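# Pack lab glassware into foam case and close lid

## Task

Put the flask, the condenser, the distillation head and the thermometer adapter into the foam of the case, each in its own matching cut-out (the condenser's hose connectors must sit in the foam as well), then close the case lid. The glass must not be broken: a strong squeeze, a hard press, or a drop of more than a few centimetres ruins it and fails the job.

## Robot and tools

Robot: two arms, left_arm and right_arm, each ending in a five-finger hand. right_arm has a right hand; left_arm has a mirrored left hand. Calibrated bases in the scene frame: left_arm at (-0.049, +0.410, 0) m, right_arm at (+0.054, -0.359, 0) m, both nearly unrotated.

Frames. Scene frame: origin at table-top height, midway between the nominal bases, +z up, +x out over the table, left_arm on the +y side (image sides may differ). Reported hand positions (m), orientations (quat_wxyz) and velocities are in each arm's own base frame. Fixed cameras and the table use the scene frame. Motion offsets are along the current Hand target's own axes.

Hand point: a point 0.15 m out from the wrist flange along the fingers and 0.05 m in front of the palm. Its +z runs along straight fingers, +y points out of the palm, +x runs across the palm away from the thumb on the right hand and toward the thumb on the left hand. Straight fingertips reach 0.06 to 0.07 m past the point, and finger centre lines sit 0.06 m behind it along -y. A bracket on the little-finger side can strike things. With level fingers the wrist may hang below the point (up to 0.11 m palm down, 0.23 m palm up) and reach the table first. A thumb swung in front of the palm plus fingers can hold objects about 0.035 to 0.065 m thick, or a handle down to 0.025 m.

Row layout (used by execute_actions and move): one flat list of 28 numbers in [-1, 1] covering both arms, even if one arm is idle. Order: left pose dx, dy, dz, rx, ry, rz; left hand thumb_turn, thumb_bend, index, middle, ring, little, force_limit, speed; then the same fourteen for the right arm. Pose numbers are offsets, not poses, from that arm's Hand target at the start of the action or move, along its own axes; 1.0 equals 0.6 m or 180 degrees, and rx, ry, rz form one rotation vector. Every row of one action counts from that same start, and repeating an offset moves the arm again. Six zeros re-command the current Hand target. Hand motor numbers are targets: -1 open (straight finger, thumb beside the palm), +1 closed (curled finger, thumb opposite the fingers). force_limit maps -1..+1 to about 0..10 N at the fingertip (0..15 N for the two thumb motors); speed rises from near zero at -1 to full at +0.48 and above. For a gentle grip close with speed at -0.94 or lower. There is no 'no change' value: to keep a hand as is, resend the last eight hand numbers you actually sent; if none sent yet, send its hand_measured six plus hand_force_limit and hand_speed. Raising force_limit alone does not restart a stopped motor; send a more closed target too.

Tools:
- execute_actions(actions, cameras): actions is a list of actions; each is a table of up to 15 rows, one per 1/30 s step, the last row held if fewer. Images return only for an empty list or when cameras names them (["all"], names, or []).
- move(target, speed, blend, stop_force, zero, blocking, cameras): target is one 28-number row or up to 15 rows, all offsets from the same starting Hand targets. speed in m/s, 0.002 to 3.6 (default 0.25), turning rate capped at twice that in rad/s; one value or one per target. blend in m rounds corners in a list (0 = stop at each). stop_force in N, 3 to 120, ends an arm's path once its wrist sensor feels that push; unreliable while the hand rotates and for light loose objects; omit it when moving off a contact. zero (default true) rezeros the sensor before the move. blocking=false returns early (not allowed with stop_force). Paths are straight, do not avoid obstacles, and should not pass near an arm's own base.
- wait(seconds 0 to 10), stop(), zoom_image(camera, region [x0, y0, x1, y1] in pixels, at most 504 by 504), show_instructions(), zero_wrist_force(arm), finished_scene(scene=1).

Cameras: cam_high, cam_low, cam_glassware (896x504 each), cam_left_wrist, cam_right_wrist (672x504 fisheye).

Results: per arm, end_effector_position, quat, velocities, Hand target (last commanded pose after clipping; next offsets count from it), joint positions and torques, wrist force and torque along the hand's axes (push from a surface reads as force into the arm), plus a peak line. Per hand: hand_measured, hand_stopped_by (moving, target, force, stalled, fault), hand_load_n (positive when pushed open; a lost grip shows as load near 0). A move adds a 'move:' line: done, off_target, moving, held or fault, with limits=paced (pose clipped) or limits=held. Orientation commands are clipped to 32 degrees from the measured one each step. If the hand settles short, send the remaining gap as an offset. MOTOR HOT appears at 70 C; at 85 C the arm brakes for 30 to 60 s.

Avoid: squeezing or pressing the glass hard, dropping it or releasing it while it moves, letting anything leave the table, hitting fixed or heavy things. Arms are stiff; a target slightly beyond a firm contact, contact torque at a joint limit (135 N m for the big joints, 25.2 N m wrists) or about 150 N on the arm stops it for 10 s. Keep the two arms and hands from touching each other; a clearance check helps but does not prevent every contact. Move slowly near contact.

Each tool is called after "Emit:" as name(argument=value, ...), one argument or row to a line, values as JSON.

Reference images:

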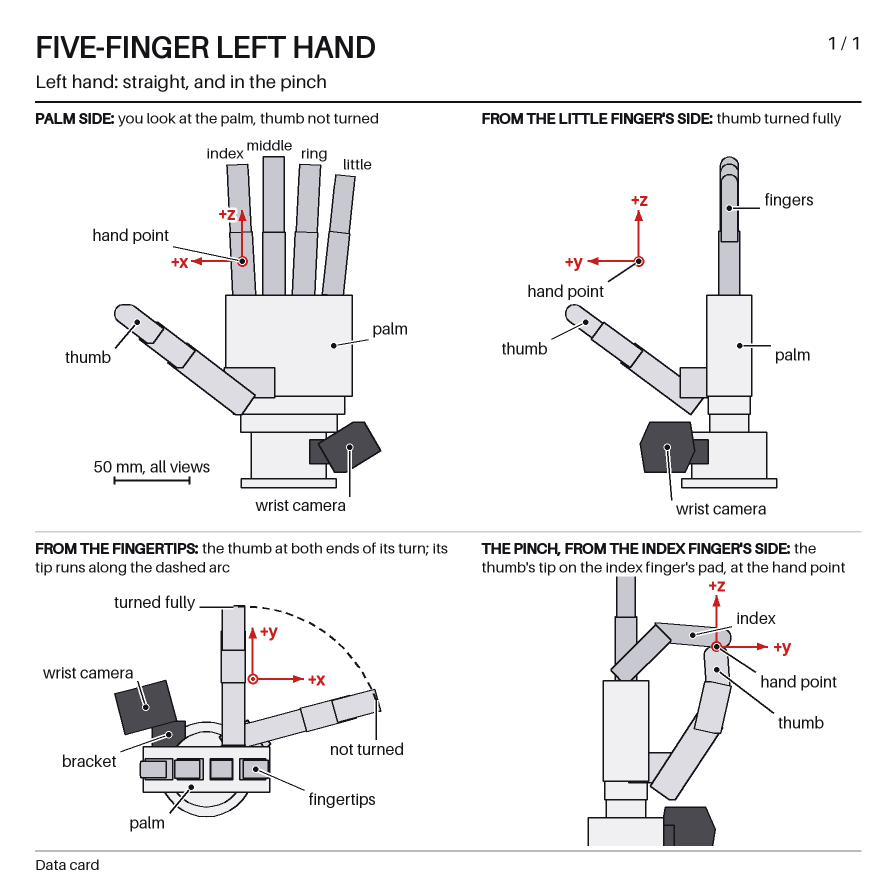

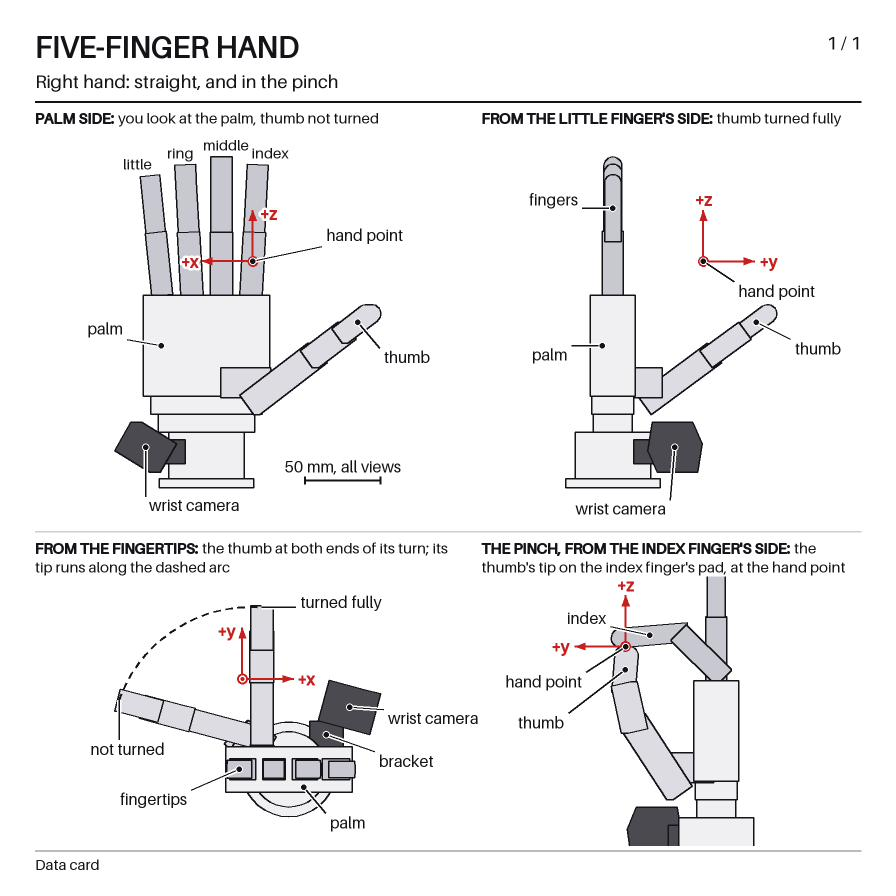

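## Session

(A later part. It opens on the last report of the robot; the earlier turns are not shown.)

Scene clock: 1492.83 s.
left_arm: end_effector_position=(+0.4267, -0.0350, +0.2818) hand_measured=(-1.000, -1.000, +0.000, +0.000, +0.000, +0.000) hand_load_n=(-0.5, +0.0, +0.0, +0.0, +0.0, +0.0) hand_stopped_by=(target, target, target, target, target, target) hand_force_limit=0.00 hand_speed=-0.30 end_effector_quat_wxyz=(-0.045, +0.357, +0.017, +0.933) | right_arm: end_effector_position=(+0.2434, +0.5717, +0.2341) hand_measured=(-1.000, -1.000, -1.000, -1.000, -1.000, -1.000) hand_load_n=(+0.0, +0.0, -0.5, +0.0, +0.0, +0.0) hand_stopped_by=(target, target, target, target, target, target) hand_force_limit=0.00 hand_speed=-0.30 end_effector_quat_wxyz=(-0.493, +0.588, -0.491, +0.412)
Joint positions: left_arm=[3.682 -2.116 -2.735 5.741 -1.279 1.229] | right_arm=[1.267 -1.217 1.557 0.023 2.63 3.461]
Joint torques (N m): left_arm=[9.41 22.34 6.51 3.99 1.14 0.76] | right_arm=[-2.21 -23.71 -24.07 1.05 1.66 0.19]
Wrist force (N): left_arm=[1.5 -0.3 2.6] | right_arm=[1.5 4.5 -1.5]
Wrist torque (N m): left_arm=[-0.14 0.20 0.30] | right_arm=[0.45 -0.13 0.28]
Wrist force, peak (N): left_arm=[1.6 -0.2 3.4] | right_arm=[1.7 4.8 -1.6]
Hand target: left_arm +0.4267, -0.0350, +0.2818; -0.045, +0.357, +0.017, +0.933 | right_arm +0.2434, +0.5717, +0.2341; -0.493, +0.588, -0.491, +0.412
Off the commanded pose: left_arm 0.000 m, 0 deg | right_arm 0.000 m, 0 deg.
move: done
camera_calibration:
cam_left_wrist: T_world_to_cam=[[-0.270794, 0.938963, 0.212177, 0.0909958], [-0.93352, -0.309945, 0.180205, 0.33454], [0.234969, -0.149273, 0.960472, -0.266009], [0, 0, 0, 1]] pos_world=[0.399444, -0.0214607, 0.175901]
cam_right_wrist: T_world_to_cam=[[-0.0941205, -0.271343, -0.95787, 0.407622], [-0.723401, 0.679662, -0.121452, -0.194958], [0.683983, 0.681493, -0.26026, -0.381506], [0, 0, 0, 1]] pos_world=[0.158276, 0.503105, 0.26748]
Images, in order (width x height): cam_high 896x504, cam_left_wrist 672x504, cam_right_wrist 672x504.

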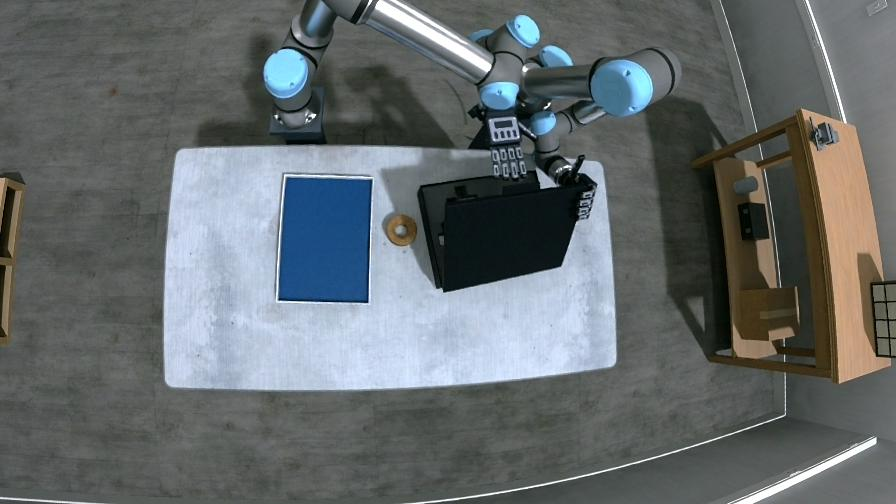

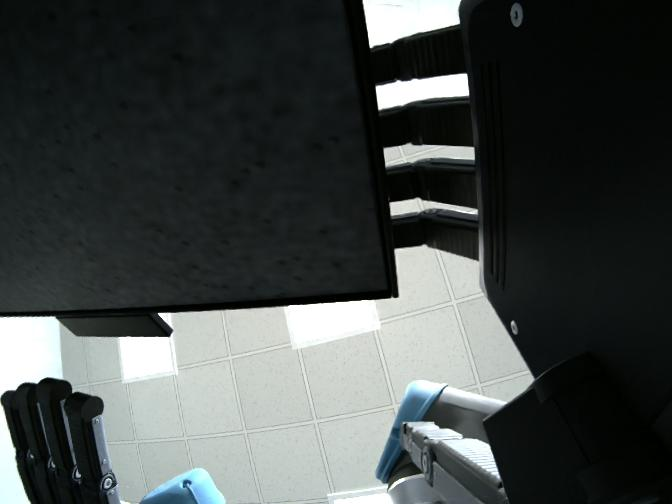

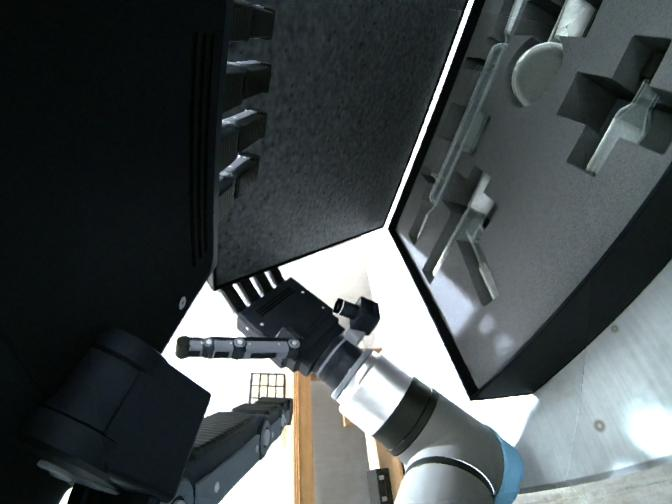

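Emit:
zoom_image(
  camera="cam_right_wrist",
  region=[190, 0, 400, 320],
)

Scaled by 1.575 from the camera's 672x504 image, which has a finer 960x720 frame.

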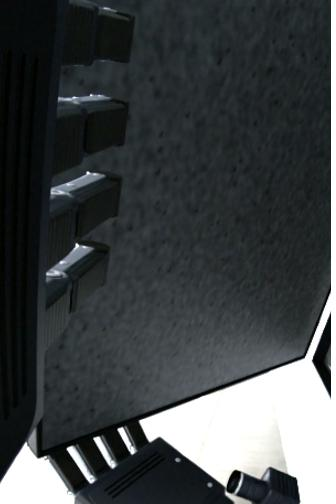

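Emit:
move(
  target=[0,0.004,-0.03,0,0.022,0,-1,-1,0,0,0,0,0,-0.3, -0.0167,0,0,0,0,0,-1,-1,-1,-1,-1,-1,0,-0.3],
  speed=0.03,
  stop_force=6,
  cameras=["cam_high", "cam_left_wrist", "cam_right_wrist"],
)

Emit:
zoom_image(
  camera="cam_high",
  region=[400, 130, 640, 310],
)

Scene clock: 1499.43 s.
left_arm: end_effector_position=(+0.4200, -0.0371, +0.2736) hand_measured=(-1.000, -1.000, +0.000, +0.000, +0.000, +0.000) hand_load_n=(+0.0, +0.0, +0.0, +0.0, +0.0, +0.0) hand_stopped_by=(target, target, target, target, target, target) hand_force_limit=0.00 hand_speed=-0.30 end_effector_quat_wxyz=(-0.045, +0.338, +0.016, +0.940) | right_arm: end_effector_position=(+0.2422, +0.5787, +0.2341) hand_measured=(-1.000, -1.000, -1.000, -1.000, -1.000, -1.000) hand_load_n=(-0.5, +0.0, +0.0, +0.0, -0.5, -0.5) hand_stopped_by=(target, target, target, target, target, target) hand_force_limit=0.00 hand_speed=-0.30 end_effector_quat_wxyz=(-0.493, +0.588, -0.491, +0.412)
Joint positions: left_arm=[3.674 -2.212 -2.728 5.868 -1.298 1.225] | right_arm=[1.274 -1.2 1.534 0.034 2.636 3.466]
Joint torques (N m): left_arm=[0.99 22.07 -2.15 3.29 -0.52 0.05] | right_arm=[-2.79 -41.74 -11.89 -0.9 -0.21 -1.69]
Wrist force (N): left_arm=[1.5 -0.3 2.4] | right_arm=[1.7 4.7 -1.3]
Wrist torque (N m): left_arm=[-0.13 0.20 0.29] | right_arm=[0.47 -0.15 0.15]
Wrist force, peak (N): left_arm=[1.8 0.0 2.9] | right_arm=[1.4 4.9 -1.5]
Hand target: left_arm +0.4200, -0.0371, +0.2736; -0.045, +0.338, +0.016, +0.940 (not the last commanded pose) | right_arm +0.2422, +0.5787, +0.2341; -0.493, +0.588, -0.491, +0.412 (not the last commanded pose)
Off the commanded pose: left_arm 0.007 m, 2 deg | right_arm 0.003 m, 0 deg.
FORCE FAULT: contact force on the left arm reached its limit, and that arm stopped. The contact can be on any part of that arm, not only on its tool. That arm's remaining commands of this call were not run. That arm is still stopped at the end of this call. That arm stays stopped for about 9 more seconds. Until then a move that you send moves the other arm only, and its call returns only when the move has ended. Once the stop has ended, the next robot result says so. If the stop ends while you think or write, that arm runs what you send next, counted from a new Hand target: where the arm stands when the stop ends. While its stop runs, that arm, its gripper or tool too, takes no new command. Until it ends, the stop uses up actions while you think or wait. An arm that is not stopped still takes commands.
move: fault (left_arm)
camera_calibration:
cam_left_wrist: T_world_to_cam=[[-0.278691, 0.938352, 0.204516, 0.0982337], [-0.9399, -0.310236, 0.142626, 0.342026], [0.197282, -0.152476, 0.968417, -0.243363], [0, 0, 0, 1]] pos_world=[0.396858, -0.0231757, 0.166805]
cam_right_wrist: T_world_to_cam=[[-0.0940545, -0.271278, -0.957895, 0.409362], [-0.723393, 0.67967, -0.121455, -0.200661], [0.684001, 0.68151, -0.260167, -0.385424], [0, 0, 0, 1]] pos_world=[0.156976, 0.510105, 0.26748]
Images, in order (width x height): cam_high 896x504, cam_left_wrist 672x504, cam_right_wrist 672x504.

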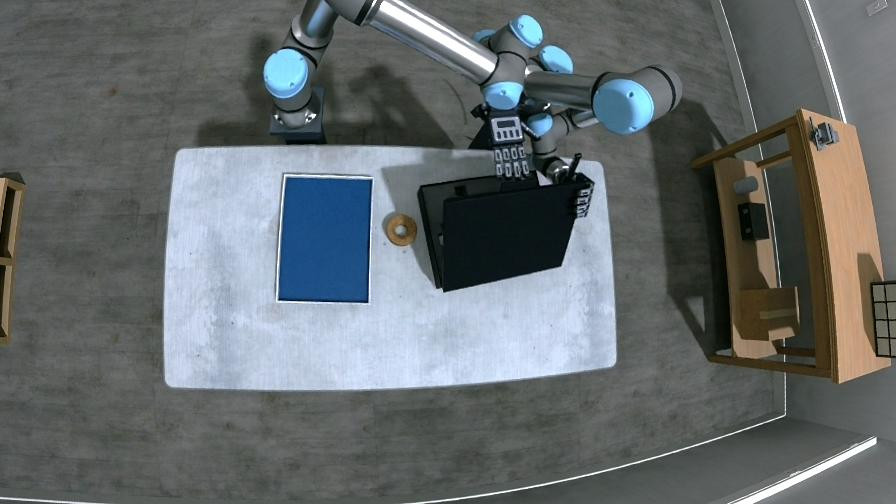

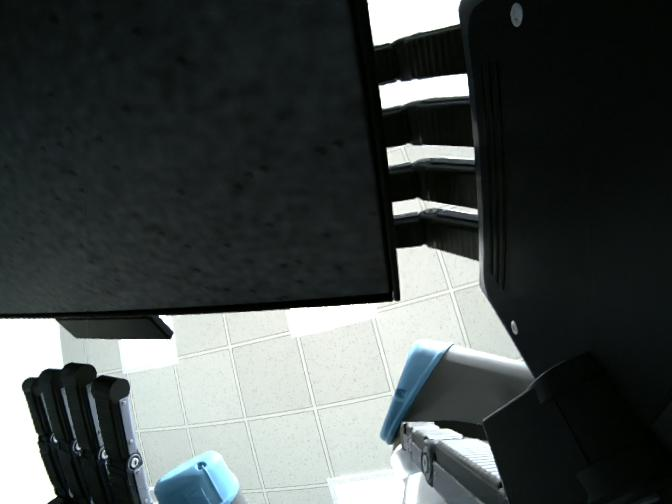

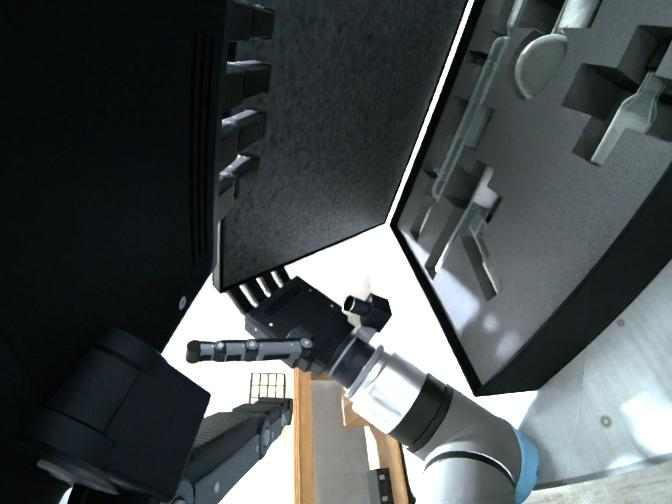

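Scaled by 2.100 from the camera's 896x504 image, which has a finer 1280x720 frame.

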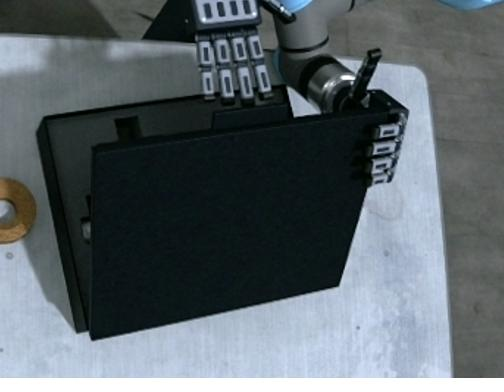

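Emit:
wait(
  seconds=9,
  cameras=["all"],
)

Scene clock: 1514.90 s.
left_arm: end_effector_position=(+0.4200, -0.0371, +0.2736) hand_measured=(-1.000, -1.000, +0.000, +0.000, +0.000, +0.000) hand_load_n=(+0.0, +0.0, +0.0, +0.0, +0.0, +0.0) hand_stopped_by=(target, target, target, target, target, target) hand_force_limit=0.00 hand_speed=-0.30 end_effector_quat_wxyz=(-0.045, +0.338, +0.016, +0.940) | right_arm: end_effector_position=(+0.2422, +0.5787, +0.2341) hand_measured=(-1.000, -1.000, -1.000, -1.000, -1.000, -1.000) hand_load_n=(-0.5, +0.0, +0.0, +0.0, +0.0, +0.0) hand_stopped_by=(target, target, target, target, target, target) hand_force_limit=0.00 hand_speed=-0.30 end_effector_quat_wxyz=(-0.493, +0.588, -0.491, +0.412)
Joint positions: left_arm=[3.674 -2.212 -2.728 5.868 -1.298 1.225] | right_arm=[1.274 -1.2 1.534 0.034 2.636 3.466]
Joint torques (N m): left_arm=[1.3 22.69 -1.48 3.3 -0.21 0.08] | right_arm=[-2.7 -41.56 -11.93 -0.84 -0.28 -1.57]
Wrist force (N): left_arm=[1.3 -0.1 2.3] | right_arm=[1.2 4.5 -1.6]
Wrist torque (N m): left_arm=[-0.10 0.22 0.28] | right_arm=[0.45 -0.07 0.11]
Wrist force, peak (N): left_arm=[1.7 -0.4 2.8] | right_arm=[1.4 4.9 -1.6]
Hand target: left_arm +0.4200, -0.0371, +0.2736; -0.045, +0.338, +0.016, +0.940 (not the last commanded pose) | right_arm +0.2422, +0.5787, +0.2341; -0.493, +0.588, -0.491, +0.412 (not the last commanded pose)
Off the commanded pose: left_arm 0.007 m, 2 deg | right_arm 0.003 m, 0 deg.
FORCE FAULT, CONTINUED: the left arm's stop, for the force fault that an earlier result reported, is over. The rest of the stop counts as 18 of the actions that you can send in this scene. That arm's target is now where it stood when the stop ended, not its last command. That arm accepts commands again.
wait: 9.00 s; at rest from the start
camera_calibration:
cam_left_wrist: T_world_to_cam=[[-0.278691, 0.938352, 0.204516, 0.0982337], [-0.9399, -0.310236, 0.142626, 0.342026], [0.197282, -0.152476, 0.968417, -0.243363], [0, 0, 0, 1]] pos_world=[0.396858, -0.0231757, 0.166805]
cam_right_wrist: T_world_to_cam=[[-0.0941205, -0.271343, -0.95787, 0.409399], [-0.723401, 0.679662, -0.121452, -0.200656], [0.683983, 0.681493, -0.26026, -0.385387], [0, 0, 0, 1]] pos_world=[0.156976, 0.510105, 0.26748]

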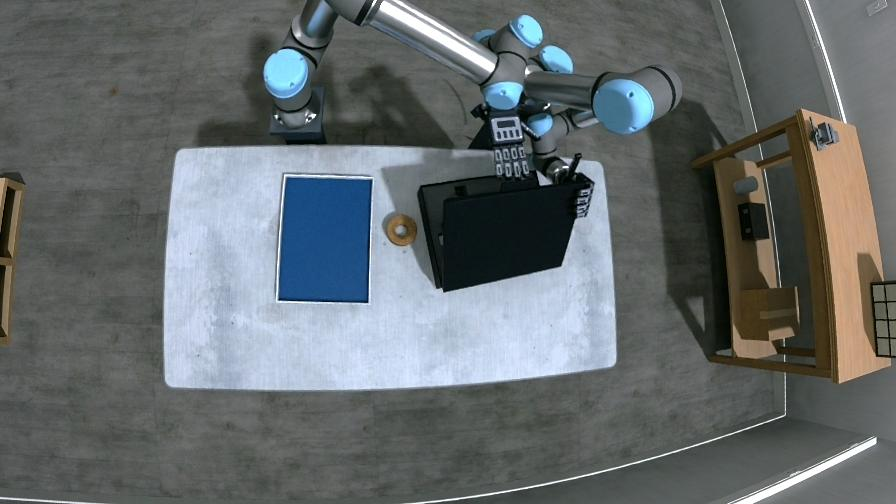

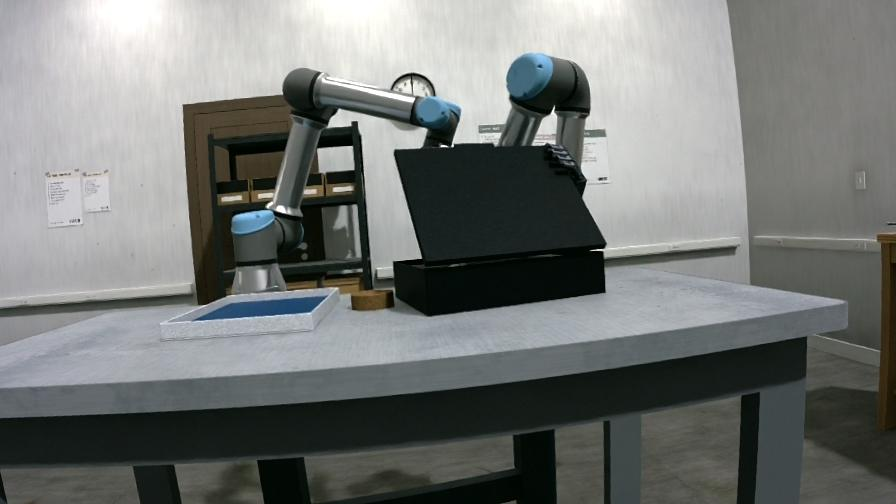

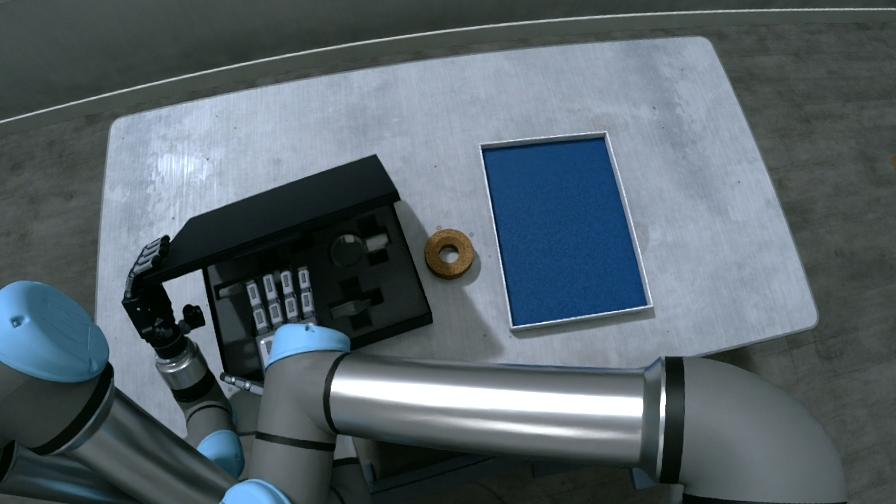

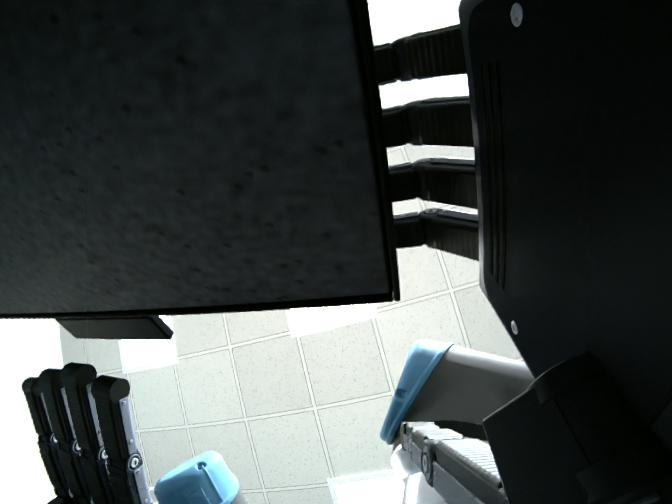

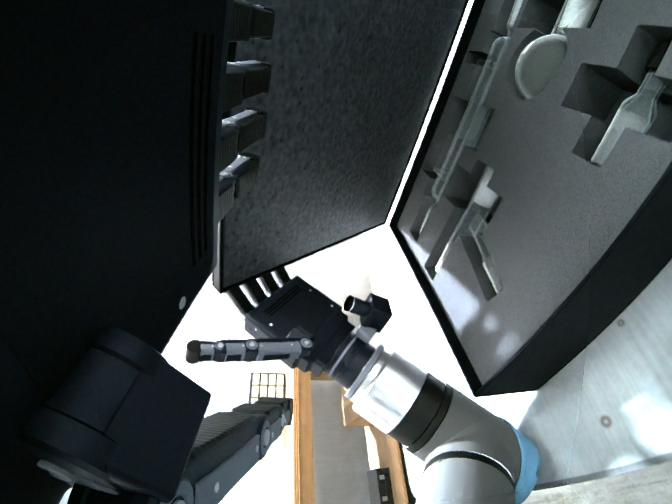

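Emit:
move(
  target=[0,-0.05,0,0,0,0,-1,-1,0,0,0,0,0,-0.3,0,0,0,0,0,0,-1,-1,-1,-1,-1,-1,0,-0.3],
  speed=0.04,
  cameras=["cam_high","cam_left_wrist","cam_right_wrist"],
)

Scene clock: 1517.57 s.
left_arm: end_effector_position=(+0.4171, -0.0073, +0.2736) hand_measured=(-1.000, -1.000, +0.000, +0.000, +0.000, +0.000) hand_load_n=(+0.0, +0.0, +0.0, +0.0, -0.5, +0.0) hand_stopped_by=(target, target, target, target, target, target) hand_force_limit=0.00 hand_speed=-0.30 end_effector_quat_wxyz=(-0.045, +0.338, +0.016, +0.940) | right_arm: end_effector_position=(+0.2422, +0.5787, +0.2341) hand_measured=(-1.000, -1.000, -1.000, -1.000, -1.000, -1.000) hand_load_n=(-0.5, +0.0, +0.0, -0.5, +0.0, +0.0) hand_stopped_by=(target, target, target, target, target, target) hand_force_limit=0.00 hand_speed=-0.30 end_effector_quat_wxyz=(-0.493, +0.588, -0.491, +0.412)
Joint positions: left_arm=[3.782 -2.227 -2.731 5.914 -1.234 1.133] | right_arm=[1.274 -1.2 1.534 0.034 2.636 3.466]
Joint torques (N m): left_arm=[-11.23 27.16 -1.99 -0.71 -1.89 2.74] | right_arm=[-2.43 -41.45 -12.07 -0.83 -0.36 -1.54]
Wrist force (N): left_arm=[1.5 0.2 2.7] | right_arm=[1.6 4.5 -1.4]
Wrist torque (N m): left_arm=[-0.04 0.18 0.13] | right_arm=[0.45 -0.14 0.14]
Wrist force, peak (N): left_arm=[1.6 -0.6 2.8] | right_arm=[1.9 4.6 -1.7]
Hand target: left_arm +0.4171, -0.0073, +0.2736; -0.045, +0.338, +0.016, +0.940 | right_arm +0.2422, +0.5787, +0.2341; -0.493, +0.588, -0.491, +0.412
Off the commanded pose: left_arm 0.000 m, 0 deg | right_arm 0.000 m, 0 deg.
move: done
camera_calibration:
cam_left_wrist: T_world_to_cam=[[-0.278673, 0.938358, 0.204513, 0.0694835], [-0.939905, -0.310218, 0.14263, 0.348641], [0.197282, -0.152475, 0.968417, -0.238267], [0, 0, 0, 1]] pos_world=[0.394058, 0.00662441, 0.166805]
cam_right_wrist: T_world_to_cam=[[-0.0941205, -0.271343, -0.95787, 0.409399], [-0.723401, 0.679662, -0.121452, -0.200656], [0.683983, 0.681493, -0.26026, -0.385387], [0, 0, 0, 1]] pos_world=[0.156976, 0.510105, 0.26748]
Images, in order (width x height): cam_high 896x504, cam_left_wrist 672x504, cam_right_wrist 672x504.

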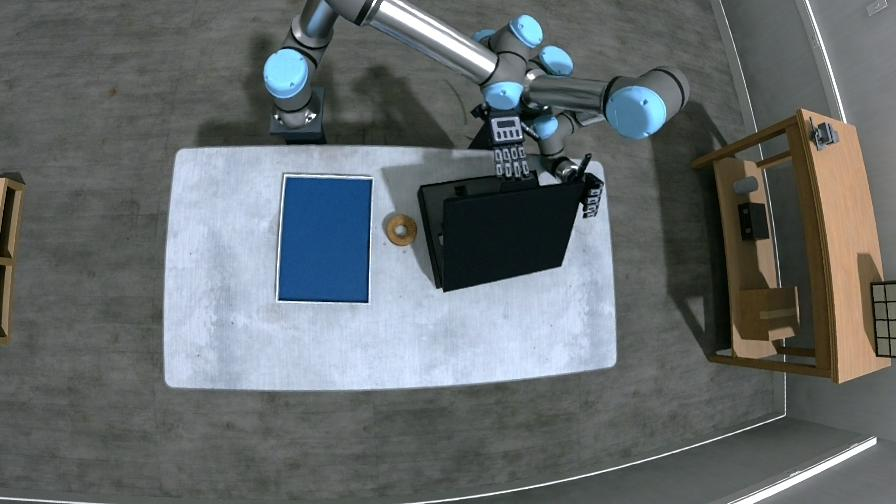

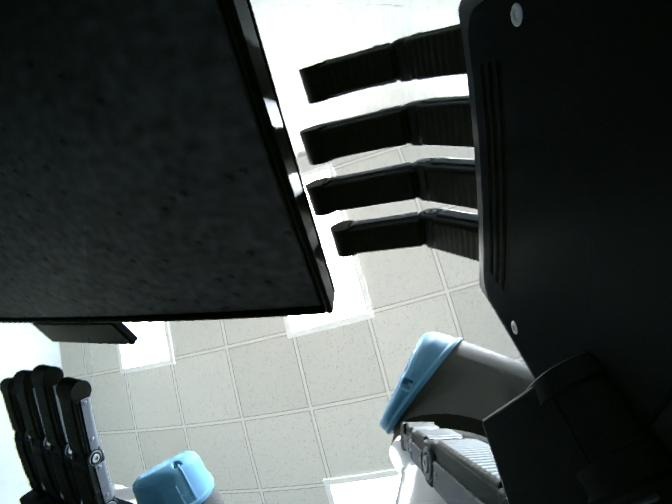

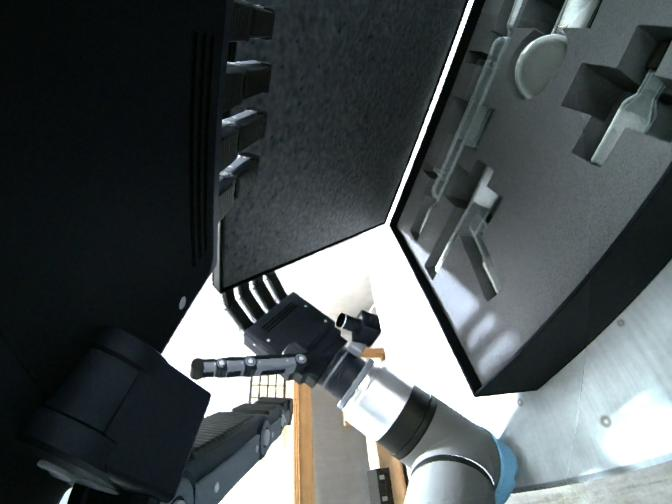

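Emit:
move(
  target=[0,-0.15,0,0,0,0,-1,-1,0,0,0,0,0,-0.3,0,0,0,0,0,0,-1,-1,-1,-1,-1,-1,0,-0.3],
  speed=0.1,
  cameras=["cam_high","cam_left_wrist","cam_right_wrist"],
)

Scene clock: 1552.57 s.
left_arm: end_effector_position=(+0.4112, +0.0573, +0.2741) hand_measured=(-1.000, -1.000, +0.000, +0.000, +0.000, +0.000) hand_load_n=(+0.0, +0.0, +0.0, +0.0, +0.0, +0.0) hand_stopped_by=(target, target, target, target, target, target) hand_force_limit=0.00 hand_speed=-0.30 end_effector_quat_wxyz=(-0.046, +0.337, +0.016, +0.940) | right_arm: end_effector_position=(+0.2422, +0.5787, +0.2341) hand_measured=(-1.000, -1.000, -1.000, -1.000, -1.000, -1.000) hand_load_n=(+0.0, +0.0, +0.0, +0.0, +0.0, +0.0) hand_stopped_by=(target, target, target, target, target, target) hand_force_limit=0.00 hand_speed=-0.30 end_effector_quat_wxyz=(-0.493, +0.588, -0.491, +0.412)
Joint positions: left_arm=[3.986 -2.249 -2.706 5.983 -1.124 0.951] | right_arm=[1.274 -1.2 1.534 0.034 2.636 3.466]
Joint torques (N m): left_arm=[0.19 23.83 -2.4 2.65 -0.64 0.06] | right_arm=[-3.29 -41.44 -11.56 -0.86 -0.21 -1.61]
Wrist force (N): left_arm=[1.4 -0.4 2.4] | right_arm=[1.6 4.0 -1.8]
Wrist torque (N m): left_arm=[-0.13 0.18 0.09] | right_arm=[0.39 -0.12 0.12]
Wrist force, peak (N): left_arm=[1.7 -2.4 2.6] | right_arm=[1.7 4.7 -1.8]
Hand target: left_arm +0.4112, +0.0573, +0.2741; -0.046, +0.337, +0.016, +0.940 (not the last commanded pose) | right_arm +0.2422, +0.5787, +0.2341; -0.493, +0.588, -0.491, +0.412
Off the commanded pose: left_arm 0.025 m, 0 deg | right_arm 0.000 m, 0 deg.
FORCE FAULT: contact force on the left arm reached its limit, and that arm stopped. The contact can be on any part of that arm, not only on its tool. That arm's remaining commands of this call were not run. That arm is still stopped at the end of this call. That arm stays stopped for about 9 more seconds. Until then a move that you send moves the other arm only, and its call returns only when the move has ended. Once the stop has ended, the next robot result says so. If the stop ends while you think or write, that arm runs what you send next, counted from a new Hand target: where the arm stands when the stop ends. While its stop runs, that arm, its gripper or tool too, takes no new command. Until it ends, the stop uses up actions while you think or wait. An arm that is not stopped still takes commands.
move: fault (left_arm)
camera_calibration:
cam_left_wrist: T_world_to_cam=[[-0.281969, 0.937183, 0.205383, 0.00833393], [-0.939377, -0.313209, 0.13954, 0.363811], [0.195103, -0.153586, 0.968683, -0.226775], [0, 0, 0, 1]] pos_world=[0.38835, 0.0713091, 0.167195]
cam_right_wrist: T_world_to_cam=[[-0.0941205, -0.271343, -0.95787, 0.409399], [-0.723401, 0.679662, -0.121452, -0.200656], [0.683983, 0.681493, -0.26026, -0.385387], [0, 0, 0, 1]] pos_world=[0.156976, 0.510105, 0.26748]
Images, in order (width x height): cam_high 896x504, cam_left_wrist 672x504, cam_right_wrist 672x504.

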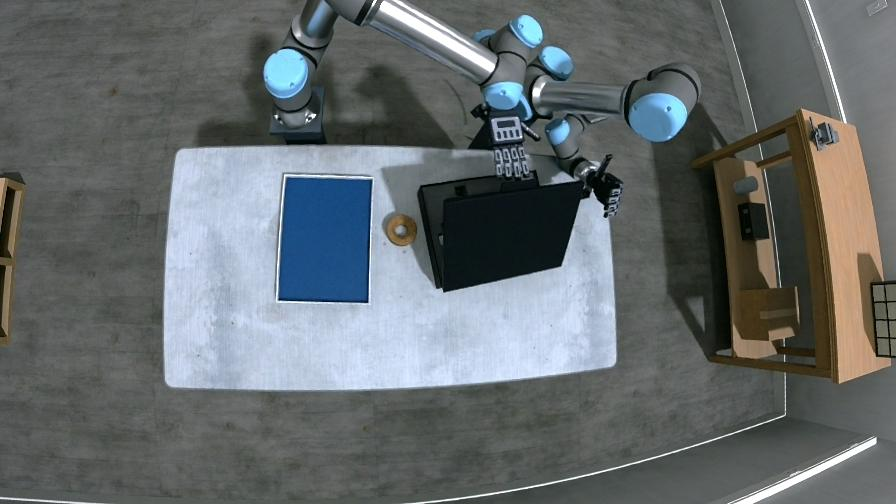

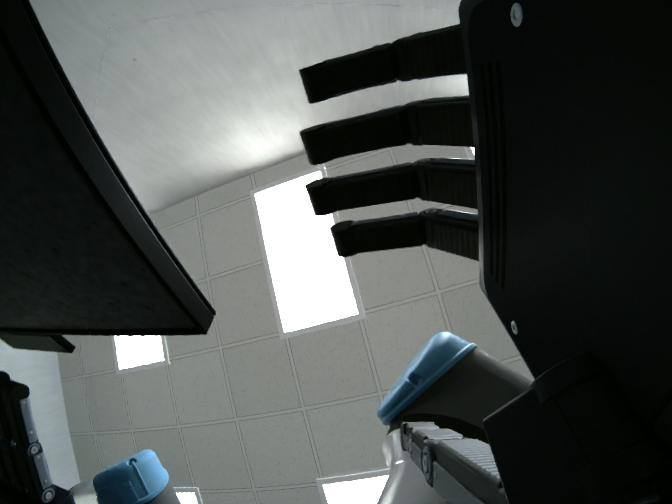

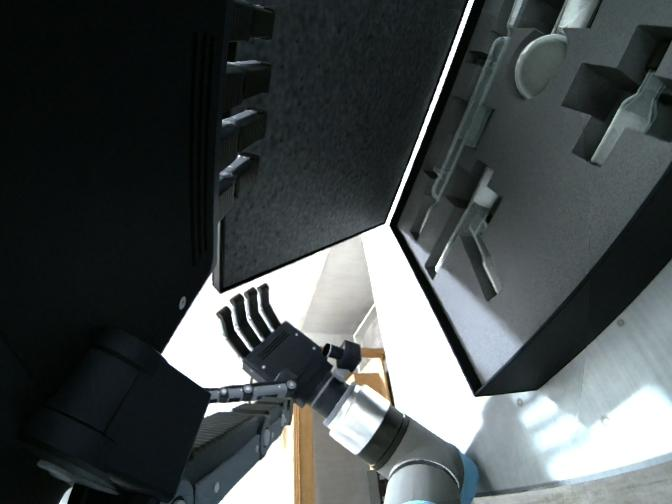

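Emit:
zoom_image(
  camera="cam_high",
  region=[400, 0, 720, 240],
)

Emit:
wait(
  seconds=1,
  cameras=["cam_low", "cam_glassware"],
)

Scaled by 1.575 from the camera's 896x504 image, which has a finer 1280x720 frame.

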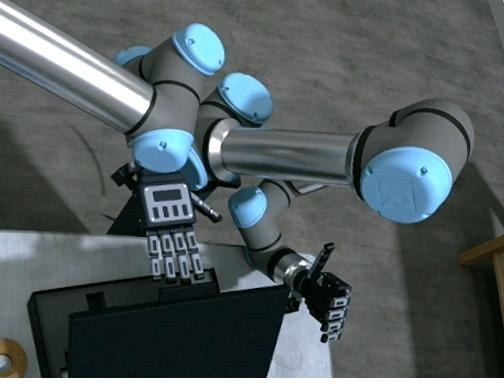

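Scene clock: 1565.23 s.
left_arm: end_effector_position=(+0.4112, +0.0573, +0.2741) hand_measured=(-1.000, -1.000, +0.000, +0.000, +0.000, +0.000) hand_load_n=(+0.0, +0.0, +0.0, +0.0, +0.0, +0.0) hand_stopped_by=(target, target, target, target, target, target) hand_force_limit=0.00 hand_speed=-0.30 end_effector_quat_wxyz=(-0.046, +0.337, +0.016, +0.940) | right_arm: end_effector_position=(+0.2422, +0.5787, +0.2341) hand_measured=(-1.000, -1.000, -1.000, -1.000, -1.000, -1.000) hand_load_n=(+0.0, +0.0, +0.0, +0.0, +0.0, +0.0) hand_stopped_by=(target, target, target, target, target, target) hand_force_limit=0.00 hand_speed=-0.30 end_effector_quat_wxyz=(-0.493, +0.588, -0.491, +0.412)
Joint positions: left_arm=[3.986 -2.249 -2.706 5.983 -1.124 0.951] | right_arm=[1.274 -1.2 1.534 0.034 2.636 3.466]
Joint torques (N m): left_arm=[0.27 25.02 -2.91 2.44 -0.69 -0.03] | right_arm=[-2.75 -41.53 -11.28 -0.73 -0.14 -1.59]
Wrist force (N): left_arm=[1.8 -0.2 2.4] | right_arm=[1.5 4.5 -1.5]
Wrist torque (N m): left_arm=[-0.09 0.12 0.11] | right_arm=[0.45 -0.11 0.14]
Wrist force, peak (N): left_arm=[1.8 -0.1 2.8] | right_arm=[1.5 4.9 -1.1]
Hand target: left_arm +0.4112, +0.0573, +0.2741; -0.046, +0.337, +0.016, +0.940 (not the last commanded pose) | right_arm +0.2422, +0.5787, +0.2341; -0.493, +0.588, -0.491, +0.412
Off the commanded pose: left_arm 0.025 m, 0 deg | right_arm 0.000 m, 0 deg.
FORCE FAULT, CONTINUED: the left arm's stop, for the force fault that an earlier result reported, is over. The rest of the stop counts as 19 of the actions that you can send in this scene. During its stop the left arm's controller moved it back a little. That arm's target is now where it stood when the stop ended, not its last command. That arm accepts commands again.
wait: 1.00 s; at rest from the start
Images, in order (width x height): cam_low 896x504, cam_glassware 896x504.

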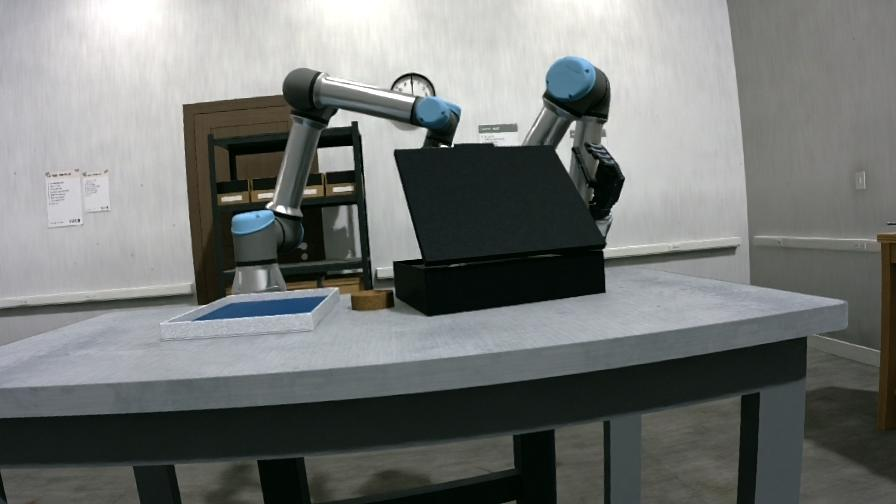

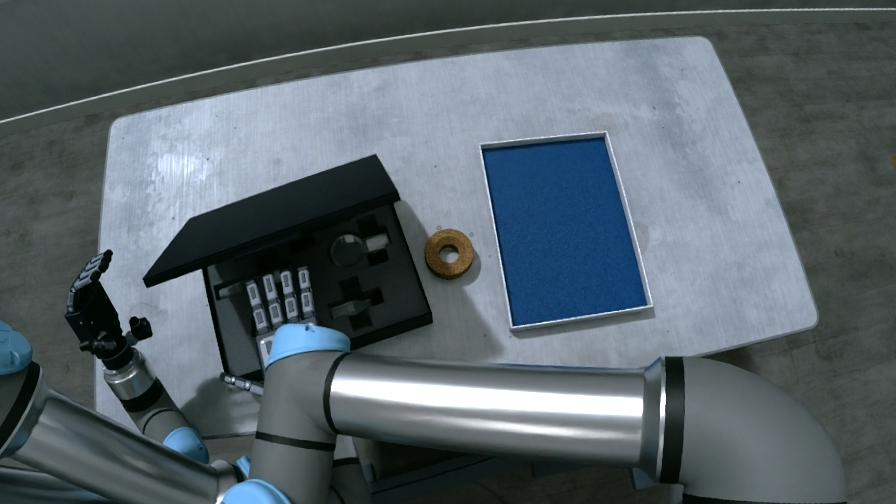

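Emit:
move(
  target=[0.159,0,0.193,0,0,0,-1,-1,0,0,0,0,0,-0.3,0,0,0,0,0,0,-1,-1,-1,-1,-1,-1,0,-0.3],
  speed=0.1,
  cameras=["cam_high"],
)

Scene clock: 1574.03 s.
left_arm: end_effector_position=(+0.4111, +0.0571, +0.4241) hand_measured=(-1.000, -1.000, +0.000, +0.000, +0.000, +0.000) hand_load_n=(+0.0, +0.0, +0.0, +0.0, +0.0, +0.0) hand_stopped_by=(target, target, target, target, target, target) hand_force_limit=0.00 hand_speed=-0.30 end_effector_quat_wxyz=(-0.046, +0.337, +0.016, +0.940) | right_arm: end_effector_position=(+0.2422, +0.5787, +0.2341) hand_measured=(-1.000, -1.000, -1.000, -1.000, -1.000, -1.000) hand_load_n=(+0.0, +0.0, +0.0, +0.0, +0.0, +0.0) hand_stopped_by=(target, target, target, target, target, target) hand_force_limit=0.00 hand_speed=-0.30 end_effector_quat_wxyz=(-0.493, +0.588, -0.491, +0.412)
Joint positions: left_arm=[3.986 -1.447 -2.655 5.13 -1.124 0.951] | right_arm=[1.274 -1.2 1.534 0.034 2.636 3.466]
Joint torques (N m): left_arm=[12.21 17.02 1.44 0.13 -0.44 0.77] | right_arm=[-3.65 -40.82 -11.65 -0.76 -0.14 -1.44]
Wrist force (N): left_arm=[1.6 0.0 2.4] | right_arm=[1.0 4.4 -1.3]
Wrist torque (N m): left_arm=[-0.07 0.14 0.09] | right_arm=[0.41 -0.04 0.10]
Wrist force, peak (N): left_arm=[2.5 0.1 3.2] | right_arm=[1.5 4.9 -1.5]
Hand target: left_arm +0.4111, +0.0571, +0.4241; -0.046, +0.337, +0.016, +0.940 | right_arm +0.2422, +0.5787, +0.2341; -0.493, +0.588, -0.491, +0.412
Off the commanded pose: left_arm 0.000 m, 0 deg | right_arm 0.000 m, 0 deg.
move: done
Images, in order (width x height): cam_high 896x504.

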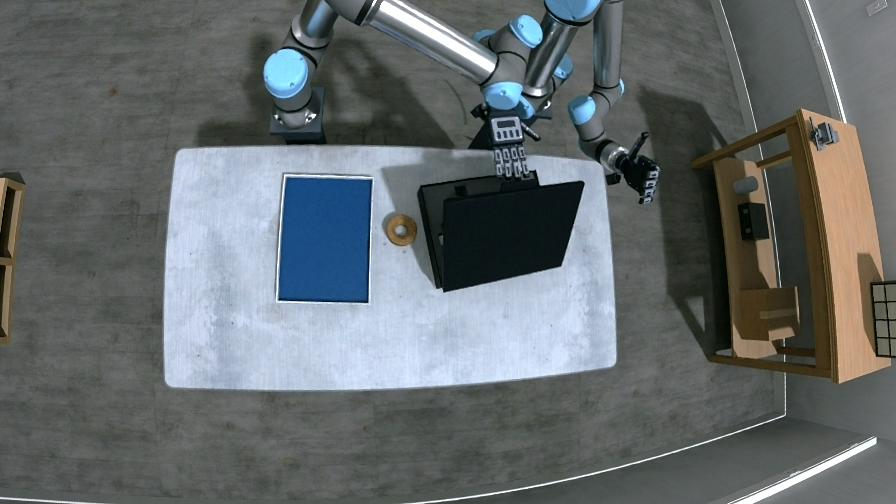

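Emit:
move(
  target=[0,-0.3,0,0,0,0,-1,-1,0,0,0,0,0,-0.3,0,0,0,0,0,0,-1,-1,-1,-1,-1,-1,0,-0.3],
  speed=0.15,
  cameras=["cam_high", "cam_low"],
)

Scene clock: 1579.23 s.
left_arm: end_effector_position=(+0.3935, +0.2362, +0.4243) hand_measured=(-1.000, -1.000, +0.000, +0.000, +0.000, +0.000) hand_load_n=(+0.0, +0.0, +0.0, +0.0, +0.0, +0.0) hand_stopped_by=(target, target, target, target, target, target) hand_force_limit=0.00 hand_speed=-0.30 end_effector_quat_wxyz=(-0.046, +0.337, +0.016, +0.940) | right_arm: end_effector_position=(+0.2422, +0.5787, +0.2341) hand_measured=(-1.000, -1.000, -1.000, -1.000, -1.000, -1.000) hand_load_n=(+0.0, +0.0, +0.0, +0.0, +0.0, +0.0) hand_stopped_by=(target, target, target, target, target, target) hand_force_limit=0.00 hand_speed=-0.30 end_effector_quat_wxyz=(-0.493, +0.588, -0.491, +0.412)
Joint positions: left_arm=[4.342 -1.715 -2.459 5.39 -0.968 0.581] | right_arm=[1.274 -1.2 1.534 0.034 2.636 3.466]
Joint torques (N m): left_arm=[1.36 12.79 5.13 0.74 -2.11 1.13] | right_arm=[-2.5 -41.48 -11.33 -0.6 -0.02 -1.53]
Wrist force (N): left_arm=[1.3 -0.4 2.5] | right_arm=[1.2 4.4 -1.6]
Wrist torque (N m): left_arm=[-0.14 0.19 0.07] | right_arm=[0.43 -0.07 0.11]
Wrist force, peak (N): left_arm=[1.5 -1.7 2.7] | right_arm=[1.5 4.8 -1.7]
Hand target: left_arm +0.3935, +0.2363, +0.4243; -0.046, +0.337, +0.016, +0.940 | right_arm +0.2422, +0.5787, +0.2341; -0.493, +0.588, -0.491, +0.412
Off the commanded pose: left_arm 0.000 m, 0 deg | right_arm 0.000 m, 0 deg.
move: done
Images, in order (width x height): cam_high 896x504, cam_low 896x504.

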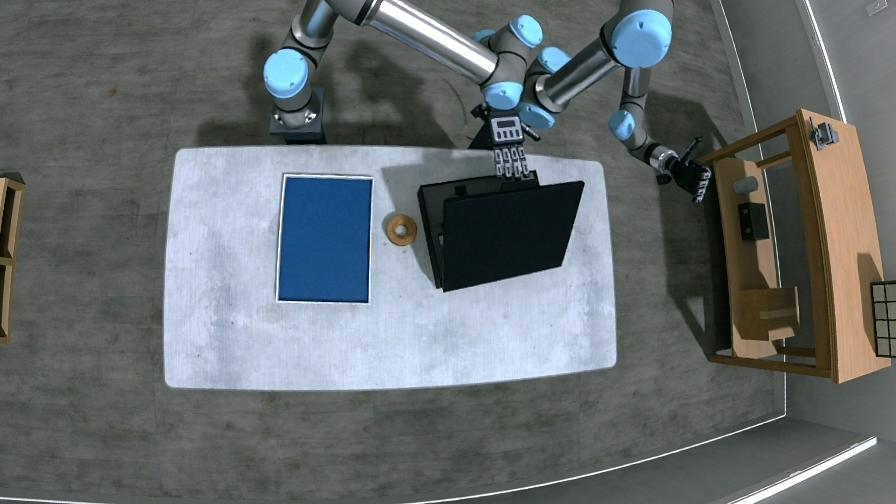

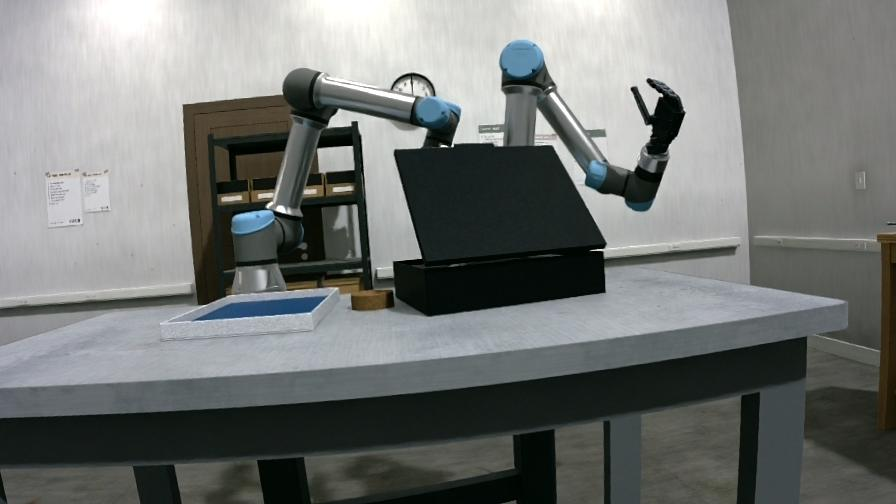

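Emit:
move(
  target=[
    [0,0,0,0,0,0,-1,-1,0,0,0,0,0,-0.3,0,0.0289,-0.1641,0,0,0,-1,-1,-1,-1,-1,-1,0,-0.3],
    [0,0,0,0,0,0,-1,-1,0,0,0,0,0,-0.3,0.0167,-0.2173,-0.2075,-0.2167,0,0,-1,-1,-1,-1,-1,-1,0,-0.3],
  ],
  speed=[0.05, 0.15],
  cameras=["cam_high", "cam_right_wrist"],
)

Scene clock: 1588.33 s.
left_arm: end_effector_position=(+0.3935, +0.2363, +0.4243) hand_measured=(-1.000, -1.000, +0.000, +0.000, +0.000, +0.000) hand_load_n=(+0.0, +0.0, +0.0, +0.0, +0.0, +0.0) hand_stopped_by=(target, target, target, target, target, target) hand_force_limit=0.00 hand_speed=-0.30 end_effector_quat_wxyz=(-0.046, +0.337, +0.016, +0.940) | right_arm: end_effector_position=(+0.1457, +0.5511, +0.3841) hand_measured=(-1.000, -1.000, -1.000, -1.000, -1.000, -1.000) hand_load_n=(-0.5, +0.0, +0.0, +0.0, +0.0, +0.0) hand_stopped_by=(target, target, target, target, target, target) hand_force_limit=0.00 hand_speed=-0.30 end_effector_quat_wxyz=(-0.268, +0.719, -0.600, +0.225)
Joint positions: left_arm=[4.342 -1.715 -2.459 5.39 -0.968 0.581] | right_arm=[1.233 -1.083 0.788 1.46 2.178 4.066]
Joint torques (N m): left_arm=[9.66 12.98 24.53 4.45 -0.04 -2.26] | right_arm=[0.1 -43.49 -25.98 3.16 -0.34 1.36]
Wrist force (N): left_arm=[1.4 -0.1 2.6] | right_arm=[1.7 3.1 0.6]
Wrist torque (N m): left_arm=[-0.10 0.18 0.07] | right_arm=[0.16 -0.19 0.19]
Wrist force, peak (N): left_arm=[1.6 -0.4 2.9] | right_arm=[1.5 5.4 -1.5]
Hand target: left_arm +0.3935, +0.2363, +0.4243; -0.046, +0.337, +0.016, +0.940 | right_arm +0.1456, +0.5511, +0.3842; -0.268, +0.719, -0.600, +0.225
Off the commanded pose: left_arm 0.000 m, 0 deg | right_arm 0.000 m, 0 deg.
move: done
camera_calibration:
cam_right_wrist: T_world_to_cam=[[-0.656394, -0.373244, -0.655618, 0.558458], [-0.668841, 0.68993, 0.276854, -0.400082], [0.348996, 0.62023, -0.702507, -0.00912767], [0, 0, 0, 1]] pos_world=[0.102163, 0.490131, 0.470488]
Images, in order (width x height): cam_high 896x504, cam_right_wrist 672x504.

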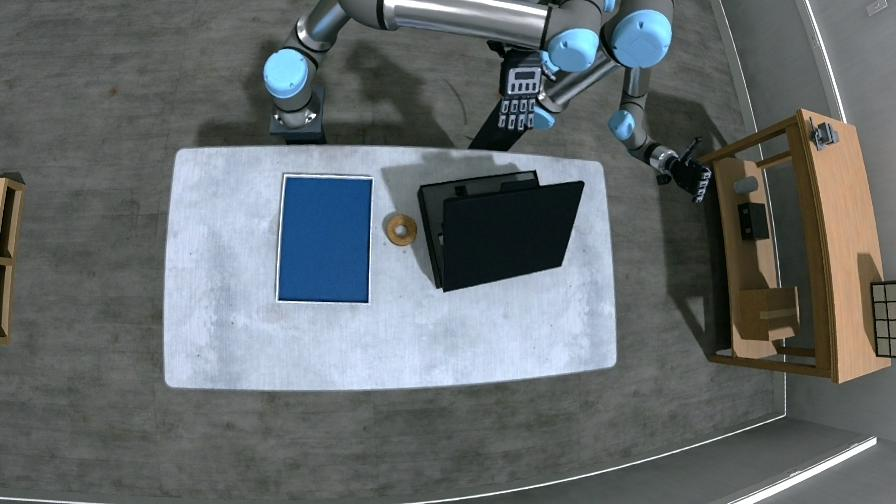

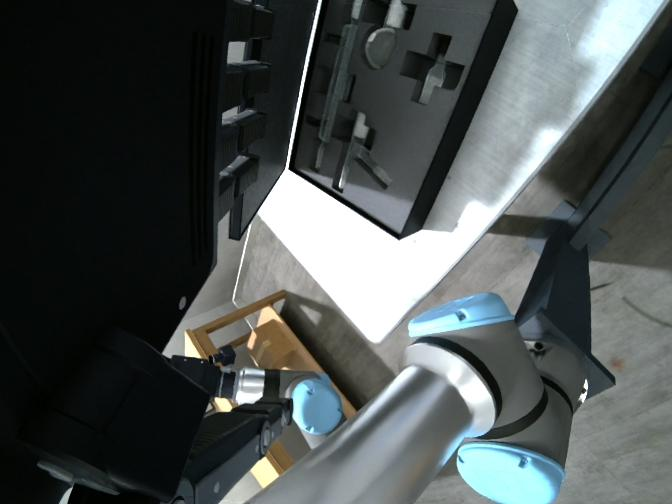

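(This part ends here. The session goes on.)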